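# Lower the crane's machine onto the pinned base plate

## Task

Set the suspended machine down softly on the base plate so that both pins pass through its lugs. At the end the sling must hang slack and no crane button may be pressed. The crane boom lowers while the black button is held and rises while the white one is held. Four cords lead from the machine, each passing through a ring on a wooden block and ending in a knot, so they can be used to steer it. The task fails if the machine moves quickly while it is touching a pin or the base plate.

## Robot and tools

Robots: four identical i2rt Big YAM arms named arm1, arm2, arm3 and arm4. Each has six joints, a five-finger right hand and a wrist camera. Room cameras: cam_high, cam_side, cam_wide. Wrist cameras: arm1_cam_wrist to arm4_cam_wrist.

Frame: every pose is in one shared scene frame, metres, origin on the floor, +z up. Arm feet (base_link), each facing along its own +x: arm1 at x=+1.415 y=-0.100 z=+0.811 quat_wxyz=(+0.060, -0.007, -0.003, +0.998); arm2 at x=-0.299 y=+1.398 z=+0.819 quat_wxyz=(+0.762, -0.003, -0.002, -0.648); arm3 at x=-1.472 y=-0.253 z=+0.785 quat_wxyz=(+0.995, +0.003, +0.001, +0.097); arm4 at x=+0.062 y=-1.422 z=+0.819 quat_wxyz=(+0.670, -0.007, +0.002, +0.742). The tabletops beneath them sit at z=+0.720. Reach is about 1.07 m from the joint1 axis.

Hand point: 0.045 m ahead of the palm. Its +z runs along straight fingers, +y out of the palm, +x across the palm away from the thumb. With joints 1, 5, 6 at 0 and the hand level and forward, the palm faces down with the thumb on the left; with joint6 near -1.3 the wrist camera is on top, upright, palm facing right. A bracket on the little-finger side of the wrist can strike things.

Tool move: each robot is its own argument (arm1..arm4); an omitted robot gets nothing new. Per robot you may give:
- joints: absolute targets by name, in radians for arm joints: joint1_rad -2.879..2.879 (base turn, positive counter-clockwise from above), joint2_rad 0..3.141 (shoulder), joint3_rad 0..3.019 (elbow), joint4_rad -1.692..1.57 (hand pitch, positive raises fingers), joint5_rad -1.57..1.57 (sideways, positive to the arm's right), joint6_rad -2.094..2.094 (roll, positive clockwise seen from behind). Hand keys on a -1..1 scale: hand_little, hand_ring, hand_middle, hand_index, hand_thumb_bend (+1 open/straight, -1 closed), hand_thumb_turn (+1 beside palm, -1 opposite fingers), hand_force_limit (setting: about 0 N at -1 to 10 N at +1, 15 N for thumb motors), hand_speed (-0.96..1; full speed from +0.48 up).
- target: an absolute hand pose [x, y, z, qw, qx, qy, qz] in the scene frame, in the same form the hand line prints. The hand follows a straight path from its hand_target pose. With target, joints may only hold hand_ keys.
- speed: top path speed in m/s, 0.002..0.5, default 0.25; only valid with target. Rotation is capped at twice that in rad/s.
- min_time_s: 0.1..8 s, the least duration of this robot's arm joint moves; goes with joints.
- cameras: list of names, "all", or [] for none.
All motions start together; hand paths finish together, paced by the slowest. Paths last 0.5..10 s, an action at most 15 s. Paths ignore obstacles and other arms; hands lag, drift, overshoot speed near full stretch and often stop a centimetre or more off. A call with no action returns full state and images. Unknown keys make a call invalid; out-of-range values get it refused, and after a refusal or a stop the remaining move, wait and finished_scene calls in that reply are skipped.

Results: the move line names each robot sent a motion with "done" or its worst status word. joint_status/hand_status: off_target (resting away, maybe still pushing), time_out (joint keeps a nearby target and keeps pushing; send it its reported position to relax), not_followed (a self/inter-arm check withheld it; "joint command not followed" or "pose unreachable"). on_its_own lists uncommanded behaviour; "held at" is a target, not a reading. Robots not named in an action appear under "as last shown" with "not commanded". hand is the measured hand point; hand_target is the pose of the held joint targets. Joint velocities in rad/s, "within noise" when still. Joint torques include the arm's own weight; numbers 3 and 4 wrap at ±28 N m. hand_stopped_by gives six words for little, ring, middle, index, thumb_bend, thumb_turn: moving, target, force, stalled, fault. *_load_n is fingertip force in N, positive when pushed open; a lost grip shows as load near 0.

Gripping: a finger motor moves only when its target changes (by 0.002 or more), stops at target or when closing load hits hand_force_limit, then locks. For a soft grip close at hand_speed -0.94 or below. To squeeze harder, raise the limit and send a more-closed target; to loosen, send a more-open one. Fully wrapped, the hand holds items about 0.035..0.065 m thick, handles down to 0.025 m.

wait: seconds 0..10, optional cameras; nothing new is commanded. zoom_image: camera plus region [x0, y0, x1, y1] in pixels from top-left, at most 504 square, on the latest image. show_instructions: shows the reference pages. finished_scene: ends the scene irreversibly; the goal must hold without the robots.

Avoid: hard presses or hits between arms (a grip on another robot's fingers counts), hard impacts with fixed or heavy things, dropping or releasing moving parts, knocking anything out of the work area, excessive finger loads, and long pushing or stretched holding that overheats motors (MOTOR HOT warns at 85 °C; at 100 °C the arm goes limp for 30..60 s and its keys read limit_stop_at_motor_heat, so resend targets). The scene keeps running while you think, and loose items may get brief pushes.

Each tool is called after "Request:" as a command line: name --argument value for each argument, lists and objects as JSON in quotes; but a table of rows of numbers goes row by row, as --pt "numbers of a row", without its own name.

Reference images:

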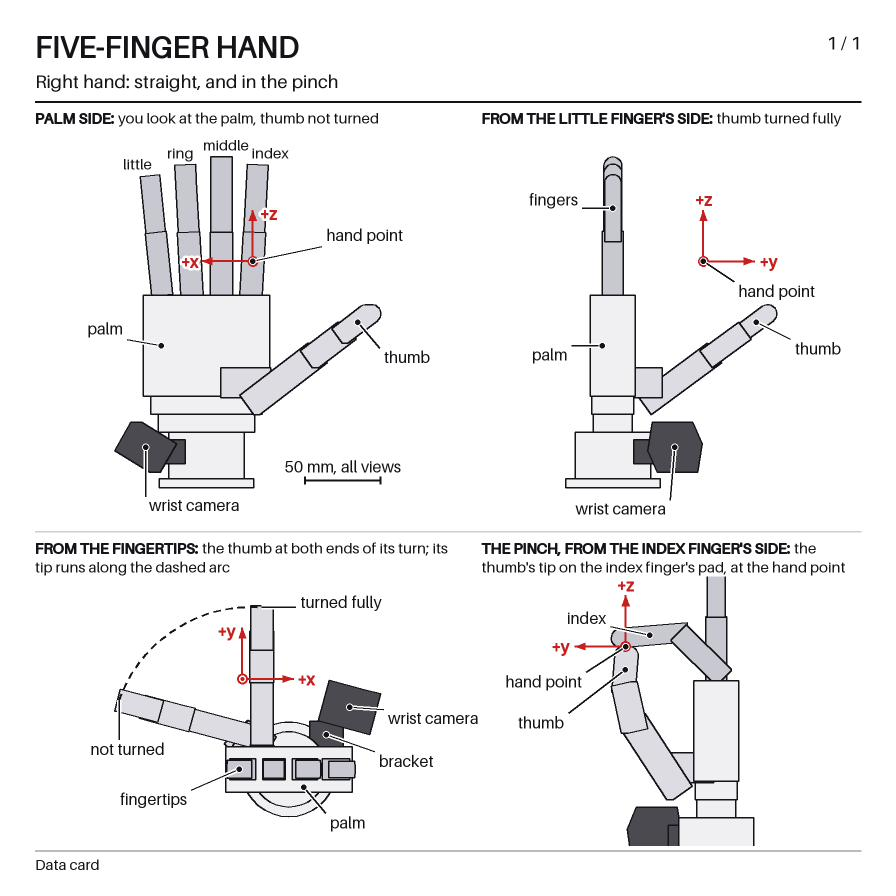

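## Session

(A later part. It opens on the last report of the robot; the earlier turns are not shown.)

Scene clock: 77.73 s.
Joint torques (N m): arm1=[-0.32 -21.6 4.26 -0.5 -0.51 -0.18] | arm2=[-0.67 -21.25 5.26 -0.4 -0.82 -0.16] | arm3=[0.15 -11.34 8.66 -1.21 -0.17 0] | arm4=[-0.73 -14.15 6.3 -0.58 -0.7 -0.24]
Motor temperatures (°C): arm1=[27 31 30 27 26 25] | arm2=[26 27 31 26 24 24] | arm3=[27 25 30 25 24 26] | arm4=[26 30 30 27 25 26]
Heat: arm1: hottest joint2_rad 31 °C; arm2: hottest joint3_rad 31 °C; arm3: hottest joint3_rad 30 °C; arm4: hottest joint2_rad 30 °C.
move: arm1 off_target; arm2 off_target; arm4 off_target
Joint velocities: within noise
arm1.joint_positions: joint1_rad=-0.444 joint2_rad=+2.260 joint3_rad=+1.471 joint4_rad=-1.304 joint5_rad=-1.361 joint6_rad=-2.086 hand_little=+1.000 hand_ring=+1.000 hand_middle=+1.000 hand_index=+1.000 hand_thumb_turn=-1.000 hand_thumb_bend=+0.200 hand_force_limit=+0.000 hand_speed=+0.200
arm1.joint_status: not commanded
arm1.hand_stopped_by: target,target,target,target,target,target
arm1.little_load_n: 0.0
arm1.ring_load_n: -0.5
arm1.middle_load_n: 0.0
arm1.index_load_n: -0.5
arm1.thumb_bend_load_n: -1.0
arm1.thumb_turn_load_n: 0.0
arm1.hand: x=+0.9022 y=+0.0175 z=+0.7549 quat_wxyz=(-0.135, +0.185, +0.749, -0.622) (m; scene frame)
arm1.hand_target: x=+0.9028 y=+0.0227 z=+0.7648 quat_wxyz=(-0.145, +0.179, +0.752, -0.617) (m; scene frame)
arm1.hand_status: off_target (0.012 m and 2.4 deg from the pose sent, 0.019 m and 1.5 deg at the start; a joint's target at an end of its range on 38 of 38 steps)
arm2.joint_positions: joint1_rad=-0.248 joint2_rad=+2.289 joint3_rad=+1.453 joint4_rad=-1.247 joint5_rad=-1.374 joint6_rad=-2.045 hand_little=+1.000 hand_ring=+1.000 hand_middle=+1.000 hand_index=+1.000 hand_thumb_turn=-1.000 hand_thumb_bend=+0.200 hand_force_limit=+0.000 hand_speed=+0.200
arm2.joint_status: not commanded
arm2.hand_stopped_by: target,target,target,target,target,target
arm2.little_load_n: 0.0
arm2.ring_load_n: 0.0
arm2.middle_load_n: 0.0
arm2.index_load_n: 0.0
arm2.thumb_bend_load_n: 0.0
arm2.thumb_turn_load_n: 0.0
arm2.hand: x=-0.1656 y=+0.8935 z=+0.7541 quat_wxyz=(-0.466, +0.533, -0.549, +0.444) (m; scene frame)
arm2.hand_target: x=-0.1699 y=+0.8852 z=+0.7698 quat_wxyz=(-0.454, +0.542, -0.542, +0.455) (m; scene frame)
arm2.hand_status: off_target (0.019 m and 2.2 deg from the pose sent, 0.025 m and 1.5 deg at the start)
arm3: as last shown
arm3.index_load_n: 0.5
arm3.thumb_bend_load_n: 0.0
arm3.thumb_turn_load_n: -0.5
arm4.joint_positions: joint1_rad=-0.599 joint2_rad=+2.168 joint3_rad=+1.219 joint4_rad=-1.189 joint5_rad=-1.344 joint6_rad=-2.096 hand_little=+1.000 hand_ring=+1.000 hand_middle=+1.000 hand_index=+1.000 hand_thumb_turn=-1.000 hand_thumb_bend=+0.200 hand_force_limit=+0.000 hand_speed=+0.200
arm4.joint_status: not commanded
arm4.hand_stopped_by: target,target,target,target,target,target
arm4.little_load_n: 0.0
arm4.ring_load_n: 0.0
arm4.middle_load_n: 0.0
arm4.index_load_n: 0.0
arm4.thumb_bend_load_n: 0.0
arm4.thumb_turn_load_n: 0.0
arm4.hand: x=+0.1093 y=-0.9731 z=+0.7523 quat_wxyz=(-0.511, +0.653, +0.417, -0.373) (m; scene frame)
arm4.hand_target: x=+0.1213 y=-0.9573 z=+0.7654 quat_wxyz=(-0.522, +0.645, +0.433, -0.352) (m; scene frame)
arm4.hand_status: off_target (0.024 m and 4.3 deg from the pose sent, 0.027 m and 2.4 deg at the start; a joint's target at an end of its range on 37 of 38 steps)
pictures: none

Request:
move --arm1 '{"target": [0.901, 0.019, 0.80, -0.1933, 0.2304, 0.7306, -0.6130], "speed": 0.2}' --arm2 '{"target": [-0.165, 0.890, 0.80, 0.4217, -0.5026, 0.5781, -0.4851], "speed": 0.2}' --arm4 '{"target": [0.112, -0.963, 0.80, 0.5567, -0.6634, -0.3830, 0.3214], "speed": 0.2}'

Request:
move --arm1 '{"target": [0.901, 0.019, 0.745, -0.1933, 0.2304, 0.7306, -0.6130], "speed": 0.15}' --arm2 '{"target": [-0.165, 0.890, 0.745, 0.4217, -0.5026, 0.5781, -0.4851], "speed": 0.15}' --arm4 '{"target": [0.112, -0.963, 0.745, 0.5567, -0.6634, -0.3830, 0.3214], "speed": 0.15}' --cameras '["arm1_cam_wrist", "arm2_cam_wrist", "arm4_cam_wrist"]'

Request:
zoom_image --camera "arm1_cam_wrist" --region '[260, 240, 380, 360]'

Request:
zoom_image --camera "arm2_cam_wrist" --region '[260, 240, 380, 360]'

Request:
zoom_image --camera "arm4_cam_wrist" --region '[260, 240, 380, 360]'

Scene clock: 81.53 s.
Joint torques (N m): arm1=[0.21 -19.72 4.72 1.05 -0.72 0.13] | arm2=[-0.5 -19.19 5.19 1.39 -0.87 0.08] | arm3=[0.21 -11.34 8.66 -1.21 -0.17 0] | arm4=[-0.26 -13.1 3.93 1.05 -0.86 0.11]
Motor temperatures (°C): arm1=[27 31 29 27 26 25] | arm2=[26 27 31 26 24 24] | arm3=[27 25 30 25 24 26] | arm4=[26 30 30 27 25 26]
Heat: arm1: hottest joint2_rad 31 °C; arm2: hottest joint3_rad 31 °C; arm3: hottest joint3_rad 30 °C; arm4: hottest joint2_rad 30 °C.
move: arm1 off_target; arm2 off_target; arm4 done
Joint velocities: within noise
arm1.joint_positions: joint1_rad=-0.454 joint2_rad=+2.053 joint3_rad=+1.198 joint4_rad=-0.565 joint5_rad=-1.407 joint6_rad=-1.405 hand_little=+1.000 hand_ring=+1.000 hand_middle=+1.000 hand_index=+1.000 hand_thumb_turn=-1.000 hand_thumb_bend=+0.200 hand_force_limit=+0.000 hand_speed=+0.200
arm1.joint_status: not commanded
arm1.hand_stopped_by: target,target,target,target,target,target
arm1.little_load_n: 0.0
arm1.ring_load_n: 0.0
arm1.middle_load_n: 0.0
arm1.index_load_n: 0.0
arm1.thumb_bend_load_n: 0.0
arm1.thumb_turn_load_n: 0.0
arm1.hand: x=+0.9024 y=+0.0146 z=+0.7873 quat_wxyz=(-0.182, +0.233, +0.729, -0.617) (m; scene frame)
arm1.hand_target: x=+0.9010 y=+0.0190 z=+0.7998 quat_wxyz=(-0.193, +0.230, +0.731, -0.613) (m; scene frame)
arm1.hand_status: off_target (0.014 m and 1.4 deg from the pose sent, 0.045 m and 8.8 deg at the start)
arm2.joint_positions: joint1_rad=-0.250 joint2_rad=+2.075 joint3_rad=+1.165 joint4_rad=-0.466 joint5_rad=-1.393 joint6_rad=-1.334 hand_little=+1.000 hand_ring=+1.000 hand_middle=+1.000 hand_index=+1.000 hand_thumb_turn=-1.000 hand_thumb_bend=+0.200 hand_force_limit=+0.000 hand_speed=+0.200
arm2.joint_status: not commanded
arm2.hand_stopped_by: target,target,target,target,target,target
arm2.little_load_n: 0.0
arm2.ring_load_n: -0.5
arm2.middle_load_n: 0.0
arm2.index_load_n: 0.0
arm2.thumb_bend_load_n: 0.0
arm2.thumb_turn_load_n: 0.0
arm2.hand: x=-0.1617 y=+0.8978 z=+0.7851 quat_wxyz=(-0.433, +0.497, -0.582, +0.475) (m; scene frame)
arm2.hand_target: x=-0.1649 y=+0.8903 z=+0.7998 quat_wxyz=(-0.422, +0.503, -0.578, +0.485) (m; scene frame)
arm2.hand_status: off_target (0.017 m and 1.9 deg from the pose sent, 0.046 m and 8.5 deg at the start)
arm3: as last shown
arm3.ring_load_n: 0.5
arm3.index_load_n: 0.0
arm3.thumb_turn_load_n: 0.0
arm4.joint_positions: joint1_rad=-0.607 joint2_rad=+1.966 joint3_rad=+1.011 joint4_rad=-0.573 joint5_rad=-1.410 joint6_rad=-1.522 hand_little=+1.000 hand_ring=+1.000 hand_middle=+1.000 hand_index=+1.000 hand_thumb_turn=-1.000 hand_thumb_bend=+0.200 hand_force_limit=+0.000 hand_speed=+0.200
arm4.joint_status: not commanded
arm4.hand_stopped_by: target,target,target,target,target,target
arm4.little_load_n: 0.0
arm4.ring_load_n: 0.0
arm4.middle_load_n: 0.0
arm4.index_load_n: -0.5
arm4.thumb_bend_load_n: 0.0
arm4.thumb_turn_load_n: -0.5
arm4.hand: x=+0.1085 y=-0.9634 z=+0.7914 quat_wxyz=(-0.553, +0.663, +0.383, -0.329) (m; scene frame)
arm4.hand_target: x=+0.1119 y=-0.9630 z=+0.7999 quat_wxyz=(-0.557, +0.663, +0.383, -0.322) (m; scene frame)
arm4.hand_status: done (0.009 m and 0.9 deg from the pose sent, 0.049 m and 8.9 deg at the start)
pictures: none

Scene clock: 82.67 s.
Joint torques (N m): arm1=[0.21 -17.44 4.25 0.85 -0.28 0.09] | arm2=[-0.5 -17.61 5.01 1.44 -0.95 0.07] | arm3=[0.21 -11.4 8.65 -1.22 -0.17 0] | arm4=[-0.15 -11.81 3.44 1.17 -0.95 0.15]
Motor temperatures (°C): arm1=[27 31 29 27 26 25] | arm2=[26 27 31 26 24 24] | arm3=[27 25 30 25 24 26] | arm4=[26 30 30 27 25 26]
Heat: arm1: hottest joint2_rad 31 °C; arm2: hottest joint3_rad 31 °C; arm3: hottest joint3_rad 30 °C; arm4: hottest joint2_rad 30 °C.
move: arm1 done; arm2 done; arm4 done
Joint velocities: within noise
arm1.joint_positions: joint1_rad=-0.456 joint2_rad=+2.129 joint3_rad=+1.198 joint4_rad=-0.442 joint5_rad=-1.419 joint6_rad=-1.388 hand_little=+1.000 hand_ring=+1.000 hand_middle=+1.000 hand_index=+1.000 hand_thumb_turn=-1.000 hand_thumb_bend=+0.198 hand_force_limit=+0.000 hand_speed=+0.200
arm1.joint_status: not commanded
arm1.hand_stopped_by: target,target,target,target,target,target
arm1.little_load_n: 0.0
arm1.ring_load_n: 0.0
arm1.middle_load_n: 0.0
arm1.index_load_n: 0.0
arm1.thumb_bend_load_n: -3.0
arm1.thumb_turn_load_n: 0.0
arm1.hand: x=+0.8977 y=+0.0179 z=+0.7522 quat_wxyz=(-0.195, +0.224, +0.728, -0.618) (m; scene frame)
arm1.hand_target: x=+0.9011 y=+0.0189 z=+0.7450 quat_wxyz=(-0.193, +0.230, +0.731, -0.613) (m; scene frame)
arm1.hand_status: done (0.008 m and 1.0 deg from the pose sent, 0.043 m and 1.4 deg at the start)
arm2.joint_positions: joint1_rad=-0.250 joint2_rad=+2.169 joint3_rad=+1.165 joint4_rad=-0.351 joint5_rad=-1.391 joint6_rad=-1.332 hand_little=+1.000 hand_ring=+1.000 hand_middle=+1.000 hand_index=+1.000 hand_thumb_turn=-1.000 hand_thumb_bend=+0.200 hand_force_limit=+0.000 hand_speed=+0.200
arm2.joint_status: not commanded
arm2.hand_stopped_by: target,target,target,target,target,target
arm2.little_load_n: 0.0
arm2.ring_load_n: 0.0
arm2.middle_load_n: 0.0
arm2.index_load_n: 0.0
arm2.thumb_bend_load_n: 0.0
arm2.thumb_turn_load_n: 0.0
arm2.hand: x=-0.1620 y=+0.8967 z=+0.7397 quat_wxyz=(-0.428, +0.502, -0.579, +0.480) (m; scene frame)
arm2.hand_target: x=-0.1650 y=+0.8901 z=+0.7450 quat_wxyz=(-0.422, +0.503, -0.578, +0.485) (m; scene frame)
arm2.hand_status: done (0.009 m and 0.9 deg from the pose sent, 0.041 m and 1.9 deg at the start)
arm3: as last shown
arm3.little_load_n: 0.5
arm3.ring_load_n: 0.0
arm3.index_load_n: 0.5
arm4.joint_positions: joint1_rad=-0.607 joint2_rad=+2.072 joint3_rad=+1.011 joint4_rad=-0.434 joint5_rad=-1.408 joint6_rad=-1.511 hand_little=+1.000 hand_ring=+1.000 hand_middle=+1.000 hand_index=+1.000 hand_thumb_turn=-1.000 hand_thumb_bend=+0.200 hand_force_limit=+0.000 hand_speed=+0.200
arm4.joint_status: not commanded
arm4.hand_stopped_by: target,target,target,target,target,target
arm4.little_load_n: 0.0
arm4.ring_load_n: 0.0
arm4.middle_load_n: 0.0
arm4.index_load_n: 0.0
arm4.thumb_bend_load_n: 0.0
arm4.thumb_turn_load_n: 0.0
arm4.hand: x=+0.1107 y=-0.9609 z=+0.7452 quat_wxyz=(-0.557, +0.660, +0.389, -0.321) (m; scene frame)
arm4.hand_target: x=+0.1120 y=-0.9630 z=+0.7450 quat_wxyz=(-0.557, +0.663, +0.383, -0.322) (m; scene frame)
arm4.hand_status: done (0.002 m and 0.8 deg from the pose sent, 0.047 m and 0.9 deg at the start)
pictures: arm1_cam_wrist, arm2_cam_wrist, arm4_cam_wrist
Images, in order (width x height): arm1_cam_wrist 616x616, arm2_cam_wrist 616x616, arm4_cam_wrist 616x616.

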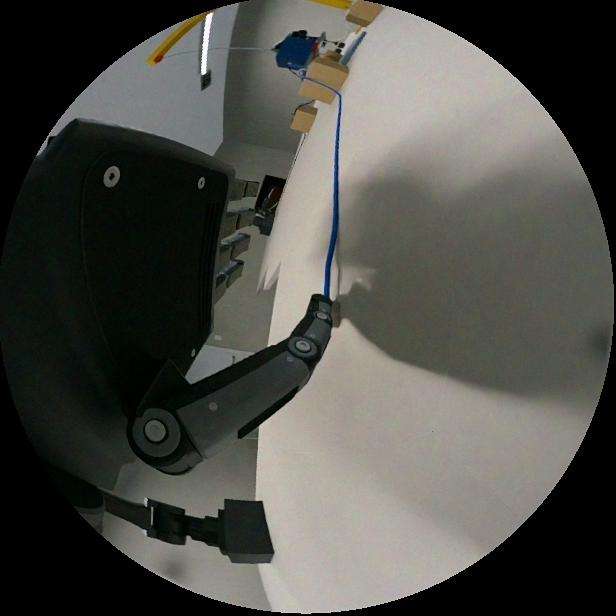

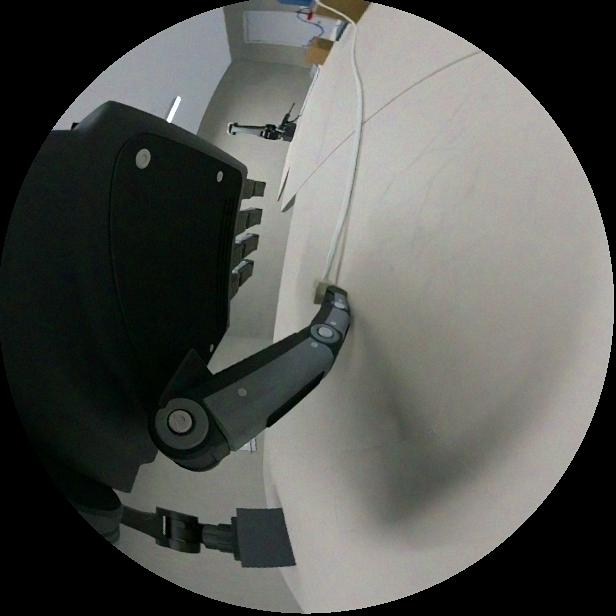

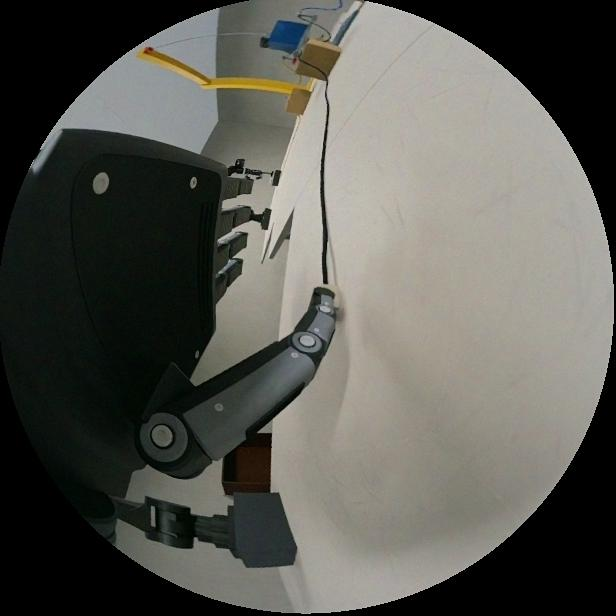

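Scaled by 4.200 from the camera's 616x616 image, which has a finer 880x880 frame.

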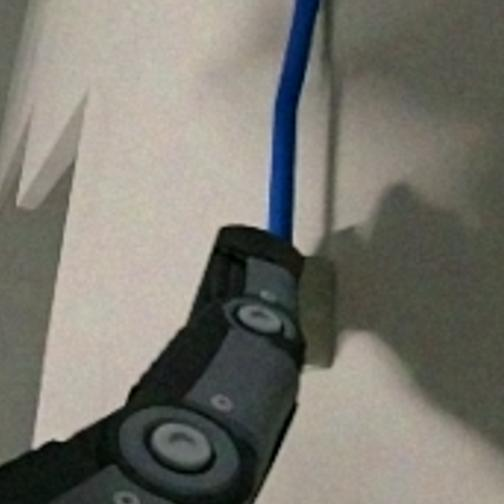

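Scaled by 4.200 from the camera's 616x616 image, which has a finer 880x880 frame.

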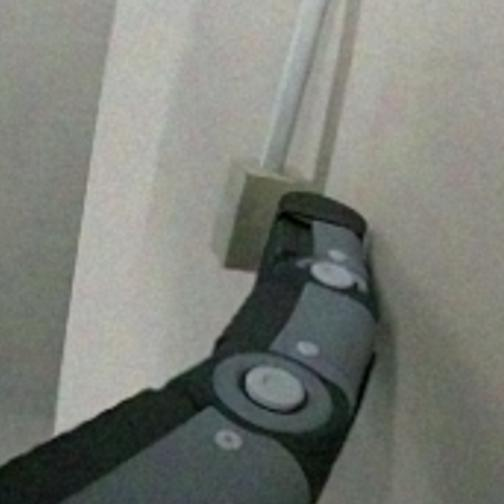

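Scaled by 4.200 from the camera's 616x616 image, which has a finer 880x880 frame.

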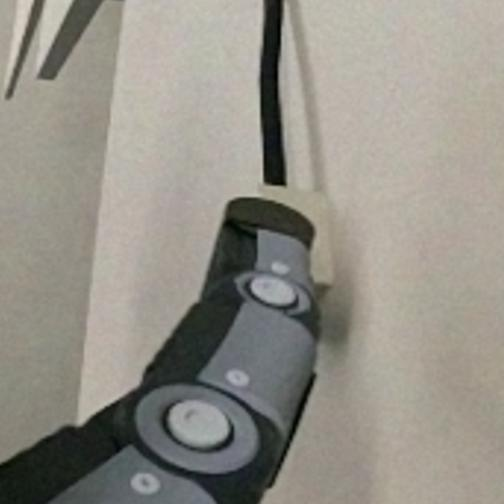

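Request:
move --arm1 '{"target": [0.9136, 0.0247, 0.785, -0.1933, 0.2304, 0.7306, -0.6130], "speed": 0.2}' --arm4 '{"target": [0.1183, -0.970, 0.785, 0.5567, -0.6634, -0.3830, 0.3214], "speed": 0.2}'

Request:
move --arm1 '{"target": [0.9136, 0.0247, 0.736, -0.1933, 0.2304, 0.7306, -0.6130], "speed": 0.15}' --arm2 '{"target": [-0.162, 0.890, 0.739, 0.4217, -0.5026, 0.5781, -0.4851], "speed": 0.15}' --arm4 '{"target": [0.1183, -0.970, 0.737, 0.5567, -0.6634, -0.3830, 0.3214], "speed": 0.15}' --cameras '["arm1_cam_wrist", "arm2_cam_wrist", "arm4_cam_wrist"]'

Request:
zoom_image --camera "arm1_cam_wrist" --region '[260, 240, 380, 360]'

Request:
zoom_image --camera "arm2_cam_wrist" --region '[260, 240, 380, 360]'

Request:
zoom_image --camera "arm4_cam_wrist" --region '[260, 240, 380, 360]'

Scene clock: 86.10 s.
Joint torques (N m): arm1=[-0.32 -18.32 6.09 -0.05 -0.78 -0.17] | arm2=[-0.56 -17.61 4.98 1.44 -0.95 0.07] | arm3=[0.26 -11.46 8.62 -1.21 -0.17 0] | arm4=[-0.32 -11.52 5.14 0.02 -0.96 -0.21]
Motor temperatures (°C): arm1=[27 31 29 27 26 25] | arm2=[26 27 30 26 24 24] | arm3=[27 25 30 25 24 26] | arm4=[26 30 29 27 25 26]
Heat: arm1: hottest joint2_rad 31 °C; arm2: hottest joint3_rad 30 °C; arm3: hottest joint3_rad 30 °C; arm4: hottest joint2_rad 30 °C.
move: arm1 off_target; arm4 done
Joint velocities: within noise
arm1.joint_positions: joint1_rad=-0.477 joint2_rad=+2.066 joint3_rad=+1.178 joint4_rad=-0.636 joint5_rad=-1.408 joint6_rad=-1.498 hand_little=+1.000 hand_ring=+1.000 hand_middle=+1.000 hand_index=+1.000 hand_thumb_turn=-1.000 hand_thumb_bend=+0.200 hand_force_limit=+0.000 hand_speed=+0.200
arm1.joint_status: not commanded
arm1.hand_stopped_by: target,target,target,target,target,target
arm1.little_load_n: 0.0
arm1.ring_load_n: 0.0
arm1.middle_load_n: 0.0
arm1.index_load_n: 0.0
arm1.thumb_bend_load_n: 0.0
arm1.thumb_turn_load_n: 0.0
arm1.hand: x=+0.9200 y=+0.0169 z=+0.7757 quat_wxyz=(-0.180, +0.240, +0.728, -0.617) (m; scene frame)
arm1.hand_target: x=+0.9137 y=+0.0247 z=+0.7851 quat_wxyz=(-0.194, +0.231, +0.731, -0.613) (m; scene frame)
arm1.hand_status: off_target (0.014 m and 1.9 deg from the pose sent, 0.037 m and 1.0 deg at the start)
arm2, arm3: as last shown
arm2.joint_positions: joint1_rad=-0.250 joint2_rad=+2.169 joint3_rad=+1.165 joint4_rad=-0.351 joint5_rad=-1.391 joint6_rad=-1.331 hand_little=+1.000 hand_ring=+1.000 hand_middle=+1.000 hand_index=+1.000 hand_thumb_turn=-1.000 hand_thumb_bend=+0.200 hand_force_limit=+0.000 hand_speed=+0.200
arm2.index_load_n: -0.5
arm2.thumb_turn_load_n: 0.5
arm2.hand_target: x=-0.1650 y=+0.8902 z=+0.7450 quat_wxyz=(-0.422, +0.503, -0.578, +0.485) (m; scene frame)
arm3.little_load_n: 0.0
arm3.middle_load_n: 0.5
arm3.index_load_n: 0.0
arm4.joint_positions: joint1_rad=-0.626 joint2_rad=+1.987 joint3_rad=+1.003 joint4_rad=-0.632 joint5_rad=-1.408 joint6_rad=-1.597 hand_little=+1.000 hand_ring=+1.000 hand_middle=+1.000 hand_index=+1.000 hand_thumb_turn=-1.000 hand_thumb_bend=+0.200 hand_force_limit=+0.000 hand_speed=+0.200
arm4.joint_status: not commanded
arm4.hand_stopped_by: target,target,target,target,target,target
arm4.little_load_n: 0.0
arm4.ring_load_n: 0.0
arm4.middle_load_n: -0.5
arm4.index_load_n: 0.0
arm4.thumb_bend_load_n: 0.0
arm4.thumb_turn_load_n: 0.0
arm4.hand: x=+0.1117 y=-0.9755 z=+0.7811 quat_wxyz=(-0.551, +0.667, +0.377, -0.331) (m; scene frame)
arm4.hand_target: x=+0.1183 y=-0.9700 z=+0.7851 quat_wxyz=(-0.557, +0.664, +0.383, -0.321) (m; scene frame)
arm4.hand_status: done (0.009 m and 1.5 deg from the pose sent, 0.042 m and 0.8 deg at the start)
pictures: none

Scene clock: 87.13 s.
Joint torques (N m): arm1=[0.26 -16.38 6.05 0.81 -0.26 -0.13] | arm2=[-0.09 -16.67 4.56 1.51 -0.87 0.07] | arm3=[0.32 -11.34 8.68 -1.22 -0.17 0] | arm4=[-0.21 -11.52 5.03 0.79 -0.95 -0.18]
Motor temperatures (°C): arm1=[27 31 29 27 26 25] | arm2=[26 27 30 26 24 24] | arm3=[27 25 30 25 24 26] | arm4=[26 30 29 27 25 26]
Heat: arm1: hottest joint2_rad 31 °C; arm2: hottest joint3_rad 30 °C; arm3: hottest joint3_rad 30 °C; arm4: hottest joint2_rad 30 °C.
move: arm1 off_target; arm2 done; arm4 off_target
Joint velocities: within noise
arm1.joint_positions: joint1_rad=-0.480 joint2_rad=+2.144 joint3_rad=+1.178 joint4_rad=-0.565 joint5_rad=-1.423 joint6_rad=-1.503 hand_little=+1.000 hand_ring=+1.000 hand_middle=+1.000 hand_index=+1.000 hand_thumb_turn=-1.000 hand_thumb_bend=+0.198 hand_force_limit=+0.000 hand_speed=+0.200
arm1.joint_status: not commanded
arm1.hand_stopped_by: target,target,target,target,target,target
arm1.little_load_n: 0.0
arm1.ring_load_n: 0.0
arm1.middle_load_n: 0.0
arm1.index_load_n: 0.0
arm1.thumb_bend_load_n: -4.0
arm1.thumb_turn_load_n: 0.5
arm1.hand: x=+0.9217 y=+0.0164 z=+0.7413 quat_wxyz=(-0.182, +0.240, +0.722, -0.623) (m; scene frame)
arm1.hand_target: x=+0.9138 y=+0.0246 z=+0.7363 quat_wxyz=(-0.193, +0.230, +0.731, -0.613) (m; scene frame)
arm1.hand_status: off_target (0.013 m and 2.2 deg from the pose sent, 0.041 m and 1.9 deg at the start)
arm2.joint_positions: joint1_rad=-0.250 joint2_rad=+2.169 joint3_rad=+1.165 joint4_rad=-0.304 joint5_rad=-1.391 joint6_rad=-1.301 hand_little=+1.000 hand_ring=+1.000 hand_middle=+1.000 hand_index=+1.000 hand_thumb_turn=-1.000 hand_thumb_bend=+0.200 hand_force_limit=+0.000 hand_speed=+0.200
arm2.joint_status: not commanded
arm2.hand_stopped_by: target,target,target,target,target,target
arm2.little_load_n: 0.0
arm2.ring_load_n: 0.0
arm2.middle_load_n: 0.0
arm2.index_load_n: 0.0
arm2.thumb_bend_load_n: 0.0
arm2.thumb_turn_load_n: 0.0
arm2.hand: x=-0.1623 y=+0.8907 z=+0.7404 quat_wxyz=(-0.422, +0.504, -0.576, +0.486) (m; scene frame)
arm2.hand_target: x=-0.1620 y=+0.8901 z=+0.7390 quat_wxyz=(-0.422, +0.503, -0.578, +0.485) (m; scene frame)
arm2.hand_status: done (0.002 m and 0.3 deg from the pose sent, 0.007 m and 0.9 deg at the start)
arm3: as last shown
arm3.little_load_n: 0.5
arm3.middle_load_n: 0.0
arm4.joint_positions: joint1_rad=-0.626 joint2_rad=+2.095 joint3_rad=+1.003 joint4_rad=-0.540 joint5_rad=-1.408 joint6_rad=-1.601 hand_little=+1.000 hand_ring=+1.000 hand_middle=+1.000 hand_index=+1.000 hand_thumb_turn=-1.000 hand_thumb_bend=+0.200 hand_force_limit=+0.000 hand_speed=+0.200
arm4.joint_status: not commanded
arm4.hand_stopped_by: target,target,target,target,target,target
arm4.little_load_n: 0.0
arm4.ring_load_n: 0.0
arm4.middle_load_n: 0.0
arm4.index_load_n: 0.0
arm4.thumb_bend_load_n: 0.0
arm4.thumb_turn_load_n: 0.0
arm4.hand: x=+0.1096 y=-0.9803 z=+0.7353 quat_wxyz=(-0.549, +0.669, +0.373, -0.335) (m; scene frame)
arm4.hand_target: x=+0.1184 y=-0.9702 z=+0.7372 quat_wxyz=(-0.557, +0.664, +0.383, -0.321) (m; scene frame)
arm4.hand_status: off_target (0.014 m and 2.2 deg from the pose sent, 0.045 m and 1.5 deg at the start)
pictures: arm1_cam_wrist, arm2_cam_wrist, arm4_cam_wrist
Images, in order (width x height): arm1_cam_wrist 616x616, arm2_cam_wrist 616x616, arm4_cam_wrist 616x616.

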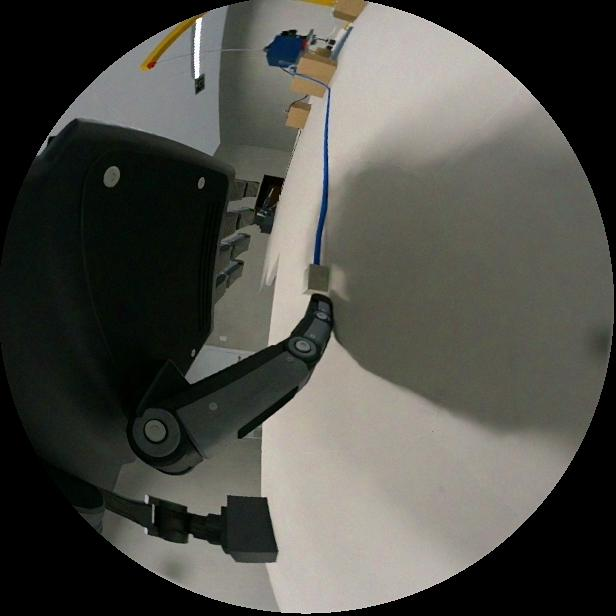

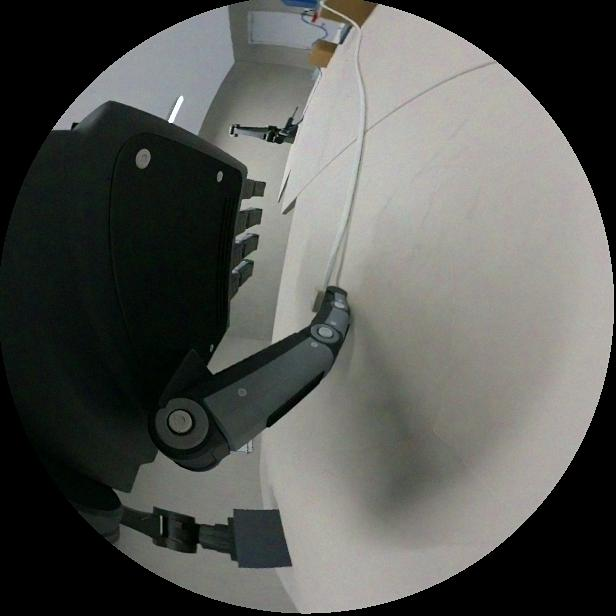

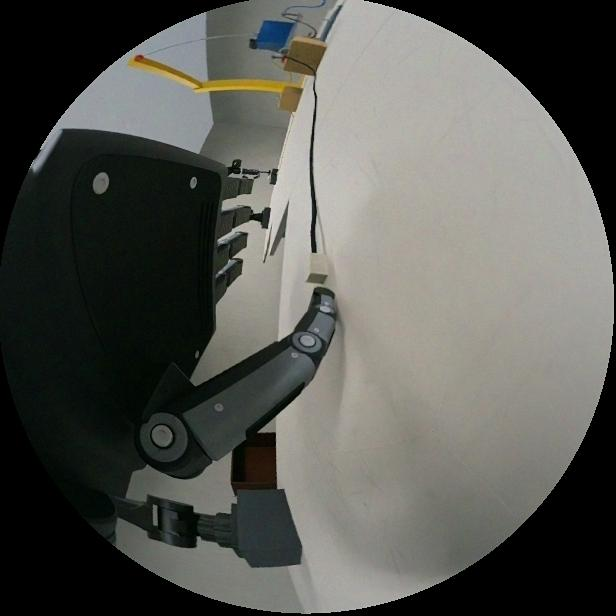

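Scaled by 4.200 from the camera's 616x616 image, which has a finer 880x880 frame.

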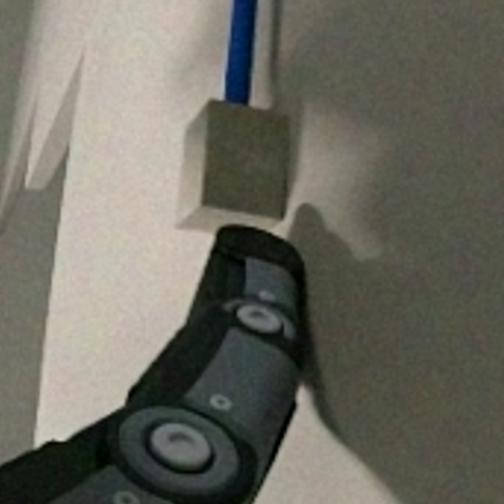

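Scaled by 4.200 from the camera's 616x616 image, which has a finer 880x880 frame.

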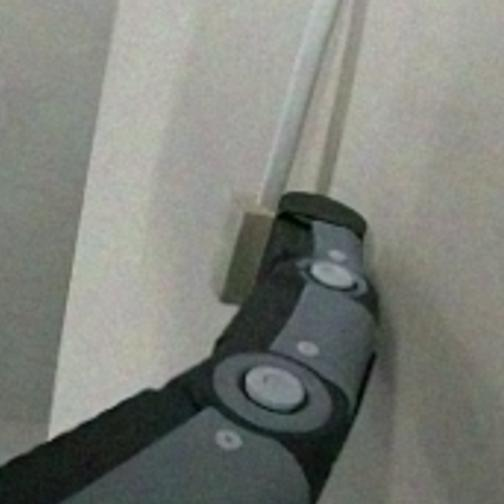

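Scaled by 4.200 from the camera's 616x616 image, which has a finer 880x880 frame.

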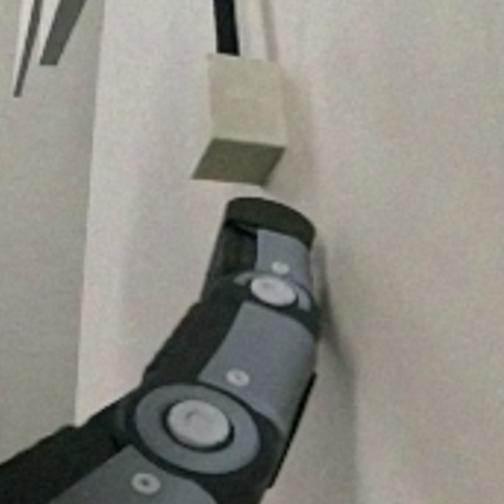

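Request:
move --arm1 '{"joints": {"hand_thumb_bend": 0.15, "hand_index": 0.35, "hand_middle": 0.35}}' --arm2 '{"joints": {"hand_index": 0.35, "hand_middle": 0.35}}' --arm4 '{"target": [0.108, -0.950, 0.775, 0.5567, -0.6634, -0.3830, 0.3214], "speed": 0.2}'

Request:
move --arm4 '{"target": [0.109, -0.964, 0.738, 0.5567, -0.6634, -0.3830, 0.3214], "speed": 0.15}' --cameras '["arm1_cam_wrist", "arm2_cam_wrist", "arm4_cam_wrist"]'

Request:
zoom_image --camera "arm1_cam_wrist" --region '[260, 240, 380, 360]'

Request:
zoom_image --camera "arm2_cam_wrist" --region '[260, 240, 380, 360]'

Request:
zoom_image --camera "arm4_cam_wrist" --region '[260, 240, 380, 360]'

Scene clock: 91.97 s.
Joint torques (N m): arm1=[0.38 -16.38 6.06 0.79 -0.48 -0.12] | arm2=[-0.03 -16.67 4.57 1.5 -0.9 0.07] | arm3=[0.21 -11.34 8.65 -1.21 -0.17 0.01] | arm4=[0.73 -12.81 4.15 1.07 -0.86 0.09]
Motor temperatures (°C): arm1=[27 31 29 27 26 25] | arm2=[26 28 30 26 24 24] | arm3=[27 25 30 25 24 26] | arm4=[26 30 29 27 25 26]
Heat: arm1: hottest joint2_rad 31 °C; arm2: hottest joint3_rad 30 °C; arm3: hottest joint3_rad 30 °C; arm4: hottest joint2_rad 30 °C.
move: arm1 done; arm2 done; arm4 done
Joint velocities: within noise
arm1.joint_positions: joint1_rad=-0.480 joint2_rad=+2.144 joint3_rad=+1.178 joint4_rad=-0.563 joint5_rad=-1.416 joint6_rad=-1.503 hand_little=+1.000 hand_ring=+1.000 hand_middle=+0.350 hand_index=+0.350 hand_thumb_turn=-1.000 hand_thumb_bend=+0.149 hand_force_limit=+0.000 hand_speed=+0.200
arm1.joint_status: all done
arm1.hand_stopped_by: target,target,target,target,target,target
arm1.little_load_n: 0.0
arm1.ring_load_n: 0.0
arm1.middle_load_n: 0.0
arm1.index_load_n: 0.0
arm1.thumb_bend_load_n: -2.0
arm1.thumb_turn_load_n: 0.0
arm1.hand: x=+0.9219 y=+0.0171 z=+0.7398 quat_wxyz=(-0.182, +0.240, +0.725, -0.620) (m; scene frame)
arm1.hand_target: x=+0.9138 y=+0.0246 z=+0.7364 quat_wxyz=(-0.193, +0.230, +0.731, -0.613) (m; scene frame)
arm1.hand_status: not commanded
arm2.joint_positions: joint1_rad=-0.250 joint2_rad=+2.169 joint3_rad=+1.165 joint4_rad=-0.304 joint5_rad=-1.390 joint6_rad=-1.300 hand_little=+1.000 hand_ring=+1.000 hand_middle=+0.350 hand_index=+0.350 hand_thumb_turn=-1.000 hand_thumb_bend=+0.200 hand_force_limit=+0.000 hand_speed=+0.200
arm2.joint_status: all done
arm2.hand_stopped_by: target,target,target,target,target,target
arm2.little_load_n: 0.0
arm2.ring_load_n: 0.0
arm2.middle_load_n: 0.0
arm2.index_load_n: 0.0
arm2.thumb_bend_load_n: 0.0
arm2.thumb_turn_load_n: 0.0
arm2.hand: x=-0.1623 y=+0.8907 z=+0.7403 quat_wxyz=(-0.422, +0.504, -0.577, +0.485) (m; scene frame)
arm2.hand_target: x=-0.1620 y=+0.8901 z=+0.7390 quat_wxyz=(-0.422, +0.503, -0.578, +0.485) (m; scene frame)
arm2.hand_status: not commanded
arm3: as last shown
arm3.little_load_n: 0.0
arm3.ring_load_n: 0.5
arm3.index_load_n: 0.5
arm4.joint_positions: joint1_rad=-0.596 joint2_rad=+2.020 joint3_rad=+1.003 joint4_rad=-0.380 joint5_rad=-1.407 joint6_rad=-1.389 hand_little=+1.000 hand_ring=+1.000 hand_middle=+1.000 hand_index=+1.000 hand_thumb_turn=-1.000 hand_thumb_bend=+0.200 hand_force_limit=+0.000 hand_speed=+0.200
arm4.joint_status: not commanded
arm4.hand_stopped_by: target,target,target,target,target,target
arm4.little_load_n: -0.5
arm4.ring_load_n: -0.5
arm4.middle_load_n: 0.5
arm4.index_load_n: 0.0
arm4.thumb_bend_load_n: 0.0
arm4.thumb_turn_load_n: 0.0
arm4.hand: x=+0.1081 y=-0.9533 z=+0.7675 quat_wxyz=(-0.555, +0.665, +0.379, -0.326) (m; scene frame)
arm4.hand_target: x=+0.1081 y=-0.9500 z=+0.7751 quat_wxyz=(-0.557, +0.663, +0.383, -0.322) (m; scene frame)
arm4.hand_status: done (0.008 m and 0.7 deg from the pose sent, 0.050 m and 2.2 deg at the start)
pictures: none

Scene clock: 93.13 s.
Joint torques (N m): arm1=[0.21 -16.73 6.16 0.85 -0.5 -0.12] | arm2=[-0.09 -16.73 4.57 1.51 -0.9 0.07] | arm3=[0.15 -11.4 8.65 -1.2 -0.17 0] | arm4=[-0.44 -11.46 3.7 0.79 -0.94 -0.23]
Motor temperatures (°C): arm1=[27 31 29 27 26 25] | arm2=[26 28 30 26 24 24] | arm3=[27 25 30 25 24 26] | arm4=[26 30 29 27 25 26]
Heat: arm1: hottest joint2_rad 31 °C; arm2: hottest joint3_rad 30 °C; arm3: hottest joint3_rad 30 °C; arm4: hottest joint2_rad 30 °C.
move: arm4 done
Joint velocities: within noise
arm1, arm2: as last shown
arm1.little_load_n: -0.5
arm1.thumb_bend_load_n: -1.5
arm3.joint_positions: joint1_rad=+0.405 joint2_rad=+1.609 joint3_rad=+1.183 joint4_rad=-1.133 joint5_rad=+0.007 joint6_rad=-0.067 hand_little=-1.000 hand_ring=-1.000 hand_middle=-1.000 hand_index=+1.000 hand_thumb_turn=+1.000 hand_thumb_bend=+1.000 hand_force_limit=+0.000 hand_speed=+0.200
arm3.joint_status: not commanded
arm3.hand_stopped_by: target,target,target,target,target,target
arm3.little_load_n: 0.0
arm3.ring_load_n: 0.0
arm3.middle_load_n: 0.0
arm3.index_load_n: 0.0
arm3.thumb_bend_load_n: 0.0
arm3.thumb_turn_load_n: 0.0
arm3.hand: x=-1.1611 y=-0.0114 z=+0.8655 quat_wxyz=(-0.006, +0.899, -0.437, +0.004) (m; scene frame)
arm3.hand_target: x=-1.1581 y=-0.0120 z=+0.8679 quat_wxyz=(+0.000, +0.899, -0.438, +0.000) (m; scene frame)
arm3.hand_status: not commanded
arm4.joint_positions: joint1_rad=-0.598 joint2_rad=+2.075 joint3_rad=+0.991 joint4_rad=-0.363 joint5_rad=-1.407 joint6_rad=-1.440 hand_little=+1.000 hand_ring=+1.000 hand_middle=+1.000 hand_index=+1.000 hand_thumb_turn=-1.000 hand_thumb_bend=+0.200 hand_force_limit=+0.000 hand_speed=+0.200
arm4.joint_status: not commanded
arm4.hand_stopped_by: target,target,target,target,target,target
arm4.little_load_n: 0.0
arm4.ring_load_n: 0.0
arm4.middle_load_n: 0.0
arm4.index_load_n: 0.0
arm4.thumb_bend_load_n: 0.0
arm4.thumb_turn_load_n: 0.0
arm4.hand: x=+0.1050 y=-0.9629 z=+0.7413 quat_wxyz=(-0.554, +0.664, +0.382, -0.327) (m; scene frame)
arm4.hand_target: x=+0.1089 y=-0.9641 z=+0.7381 quat_wxyz=(-0.557, +0.664, +0.383, -0.321) (m; scene frame)
arm4.hand_status: done (0.005 m and 0.7 deg from the pose sent, 0.031 m and 0.8 deg at the start)
pictures: arm1_cam_wrist, arm2_cam_wrist, arm4_cam_wrist
Images, in order (width x height): arm1_cam_wrist 616x616, arm2_cam_wrist 616x616, arm4_cam_wrist 616x616.

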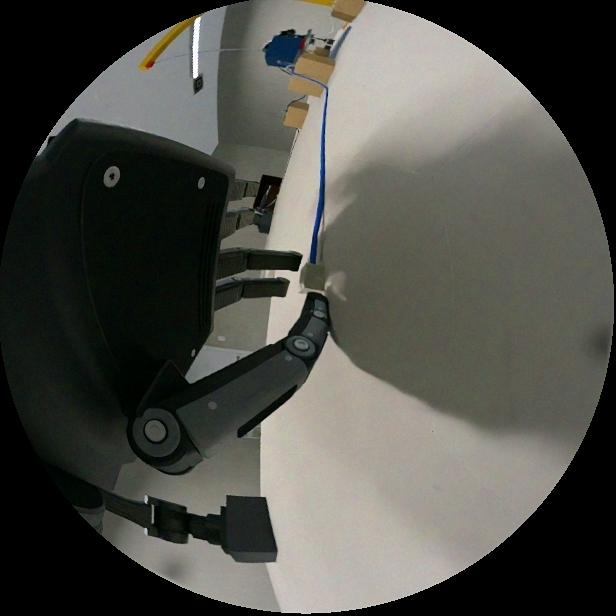

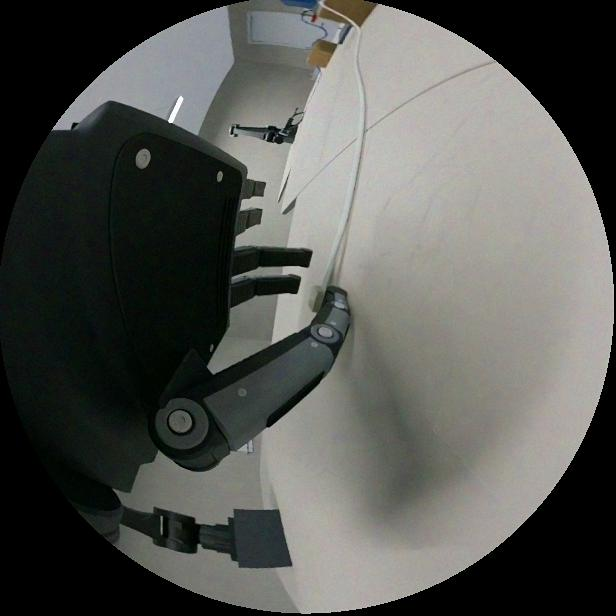

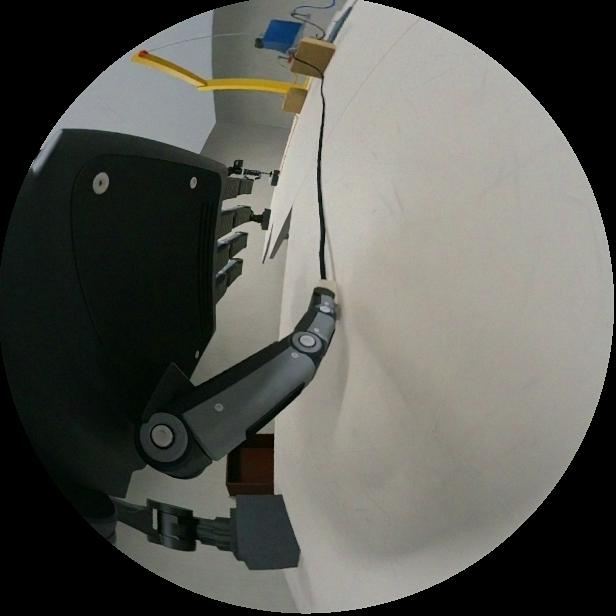

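Scaled by 4.200 from the camera's 616x616 image, which has a finer 880x880 frame.

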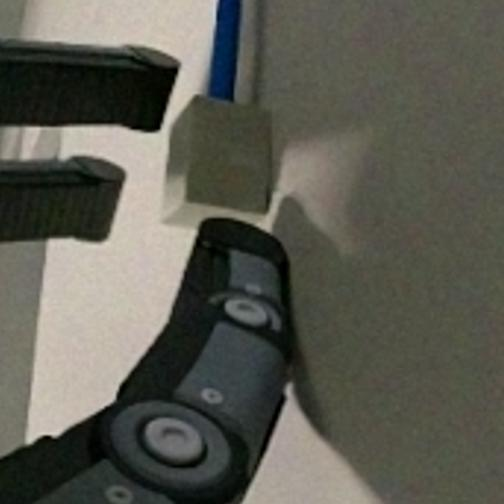

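Scaled by 4.200 from the camera's 616x616 image, which has a finer 880x880 frame.

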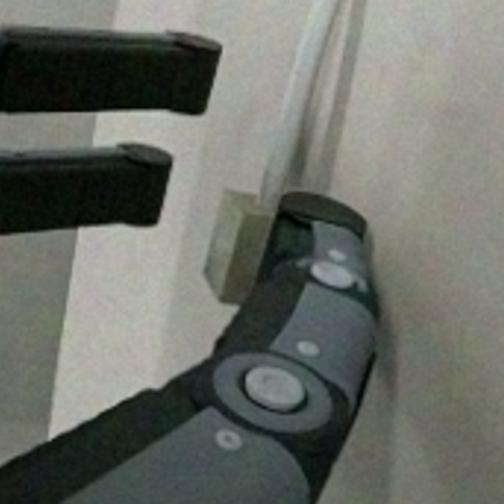

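Scaled by 4.200 from the camera's 616x616 image, which has a finer 880x880 frame.

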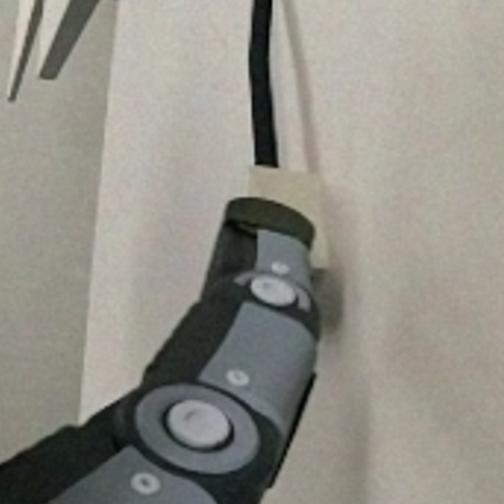

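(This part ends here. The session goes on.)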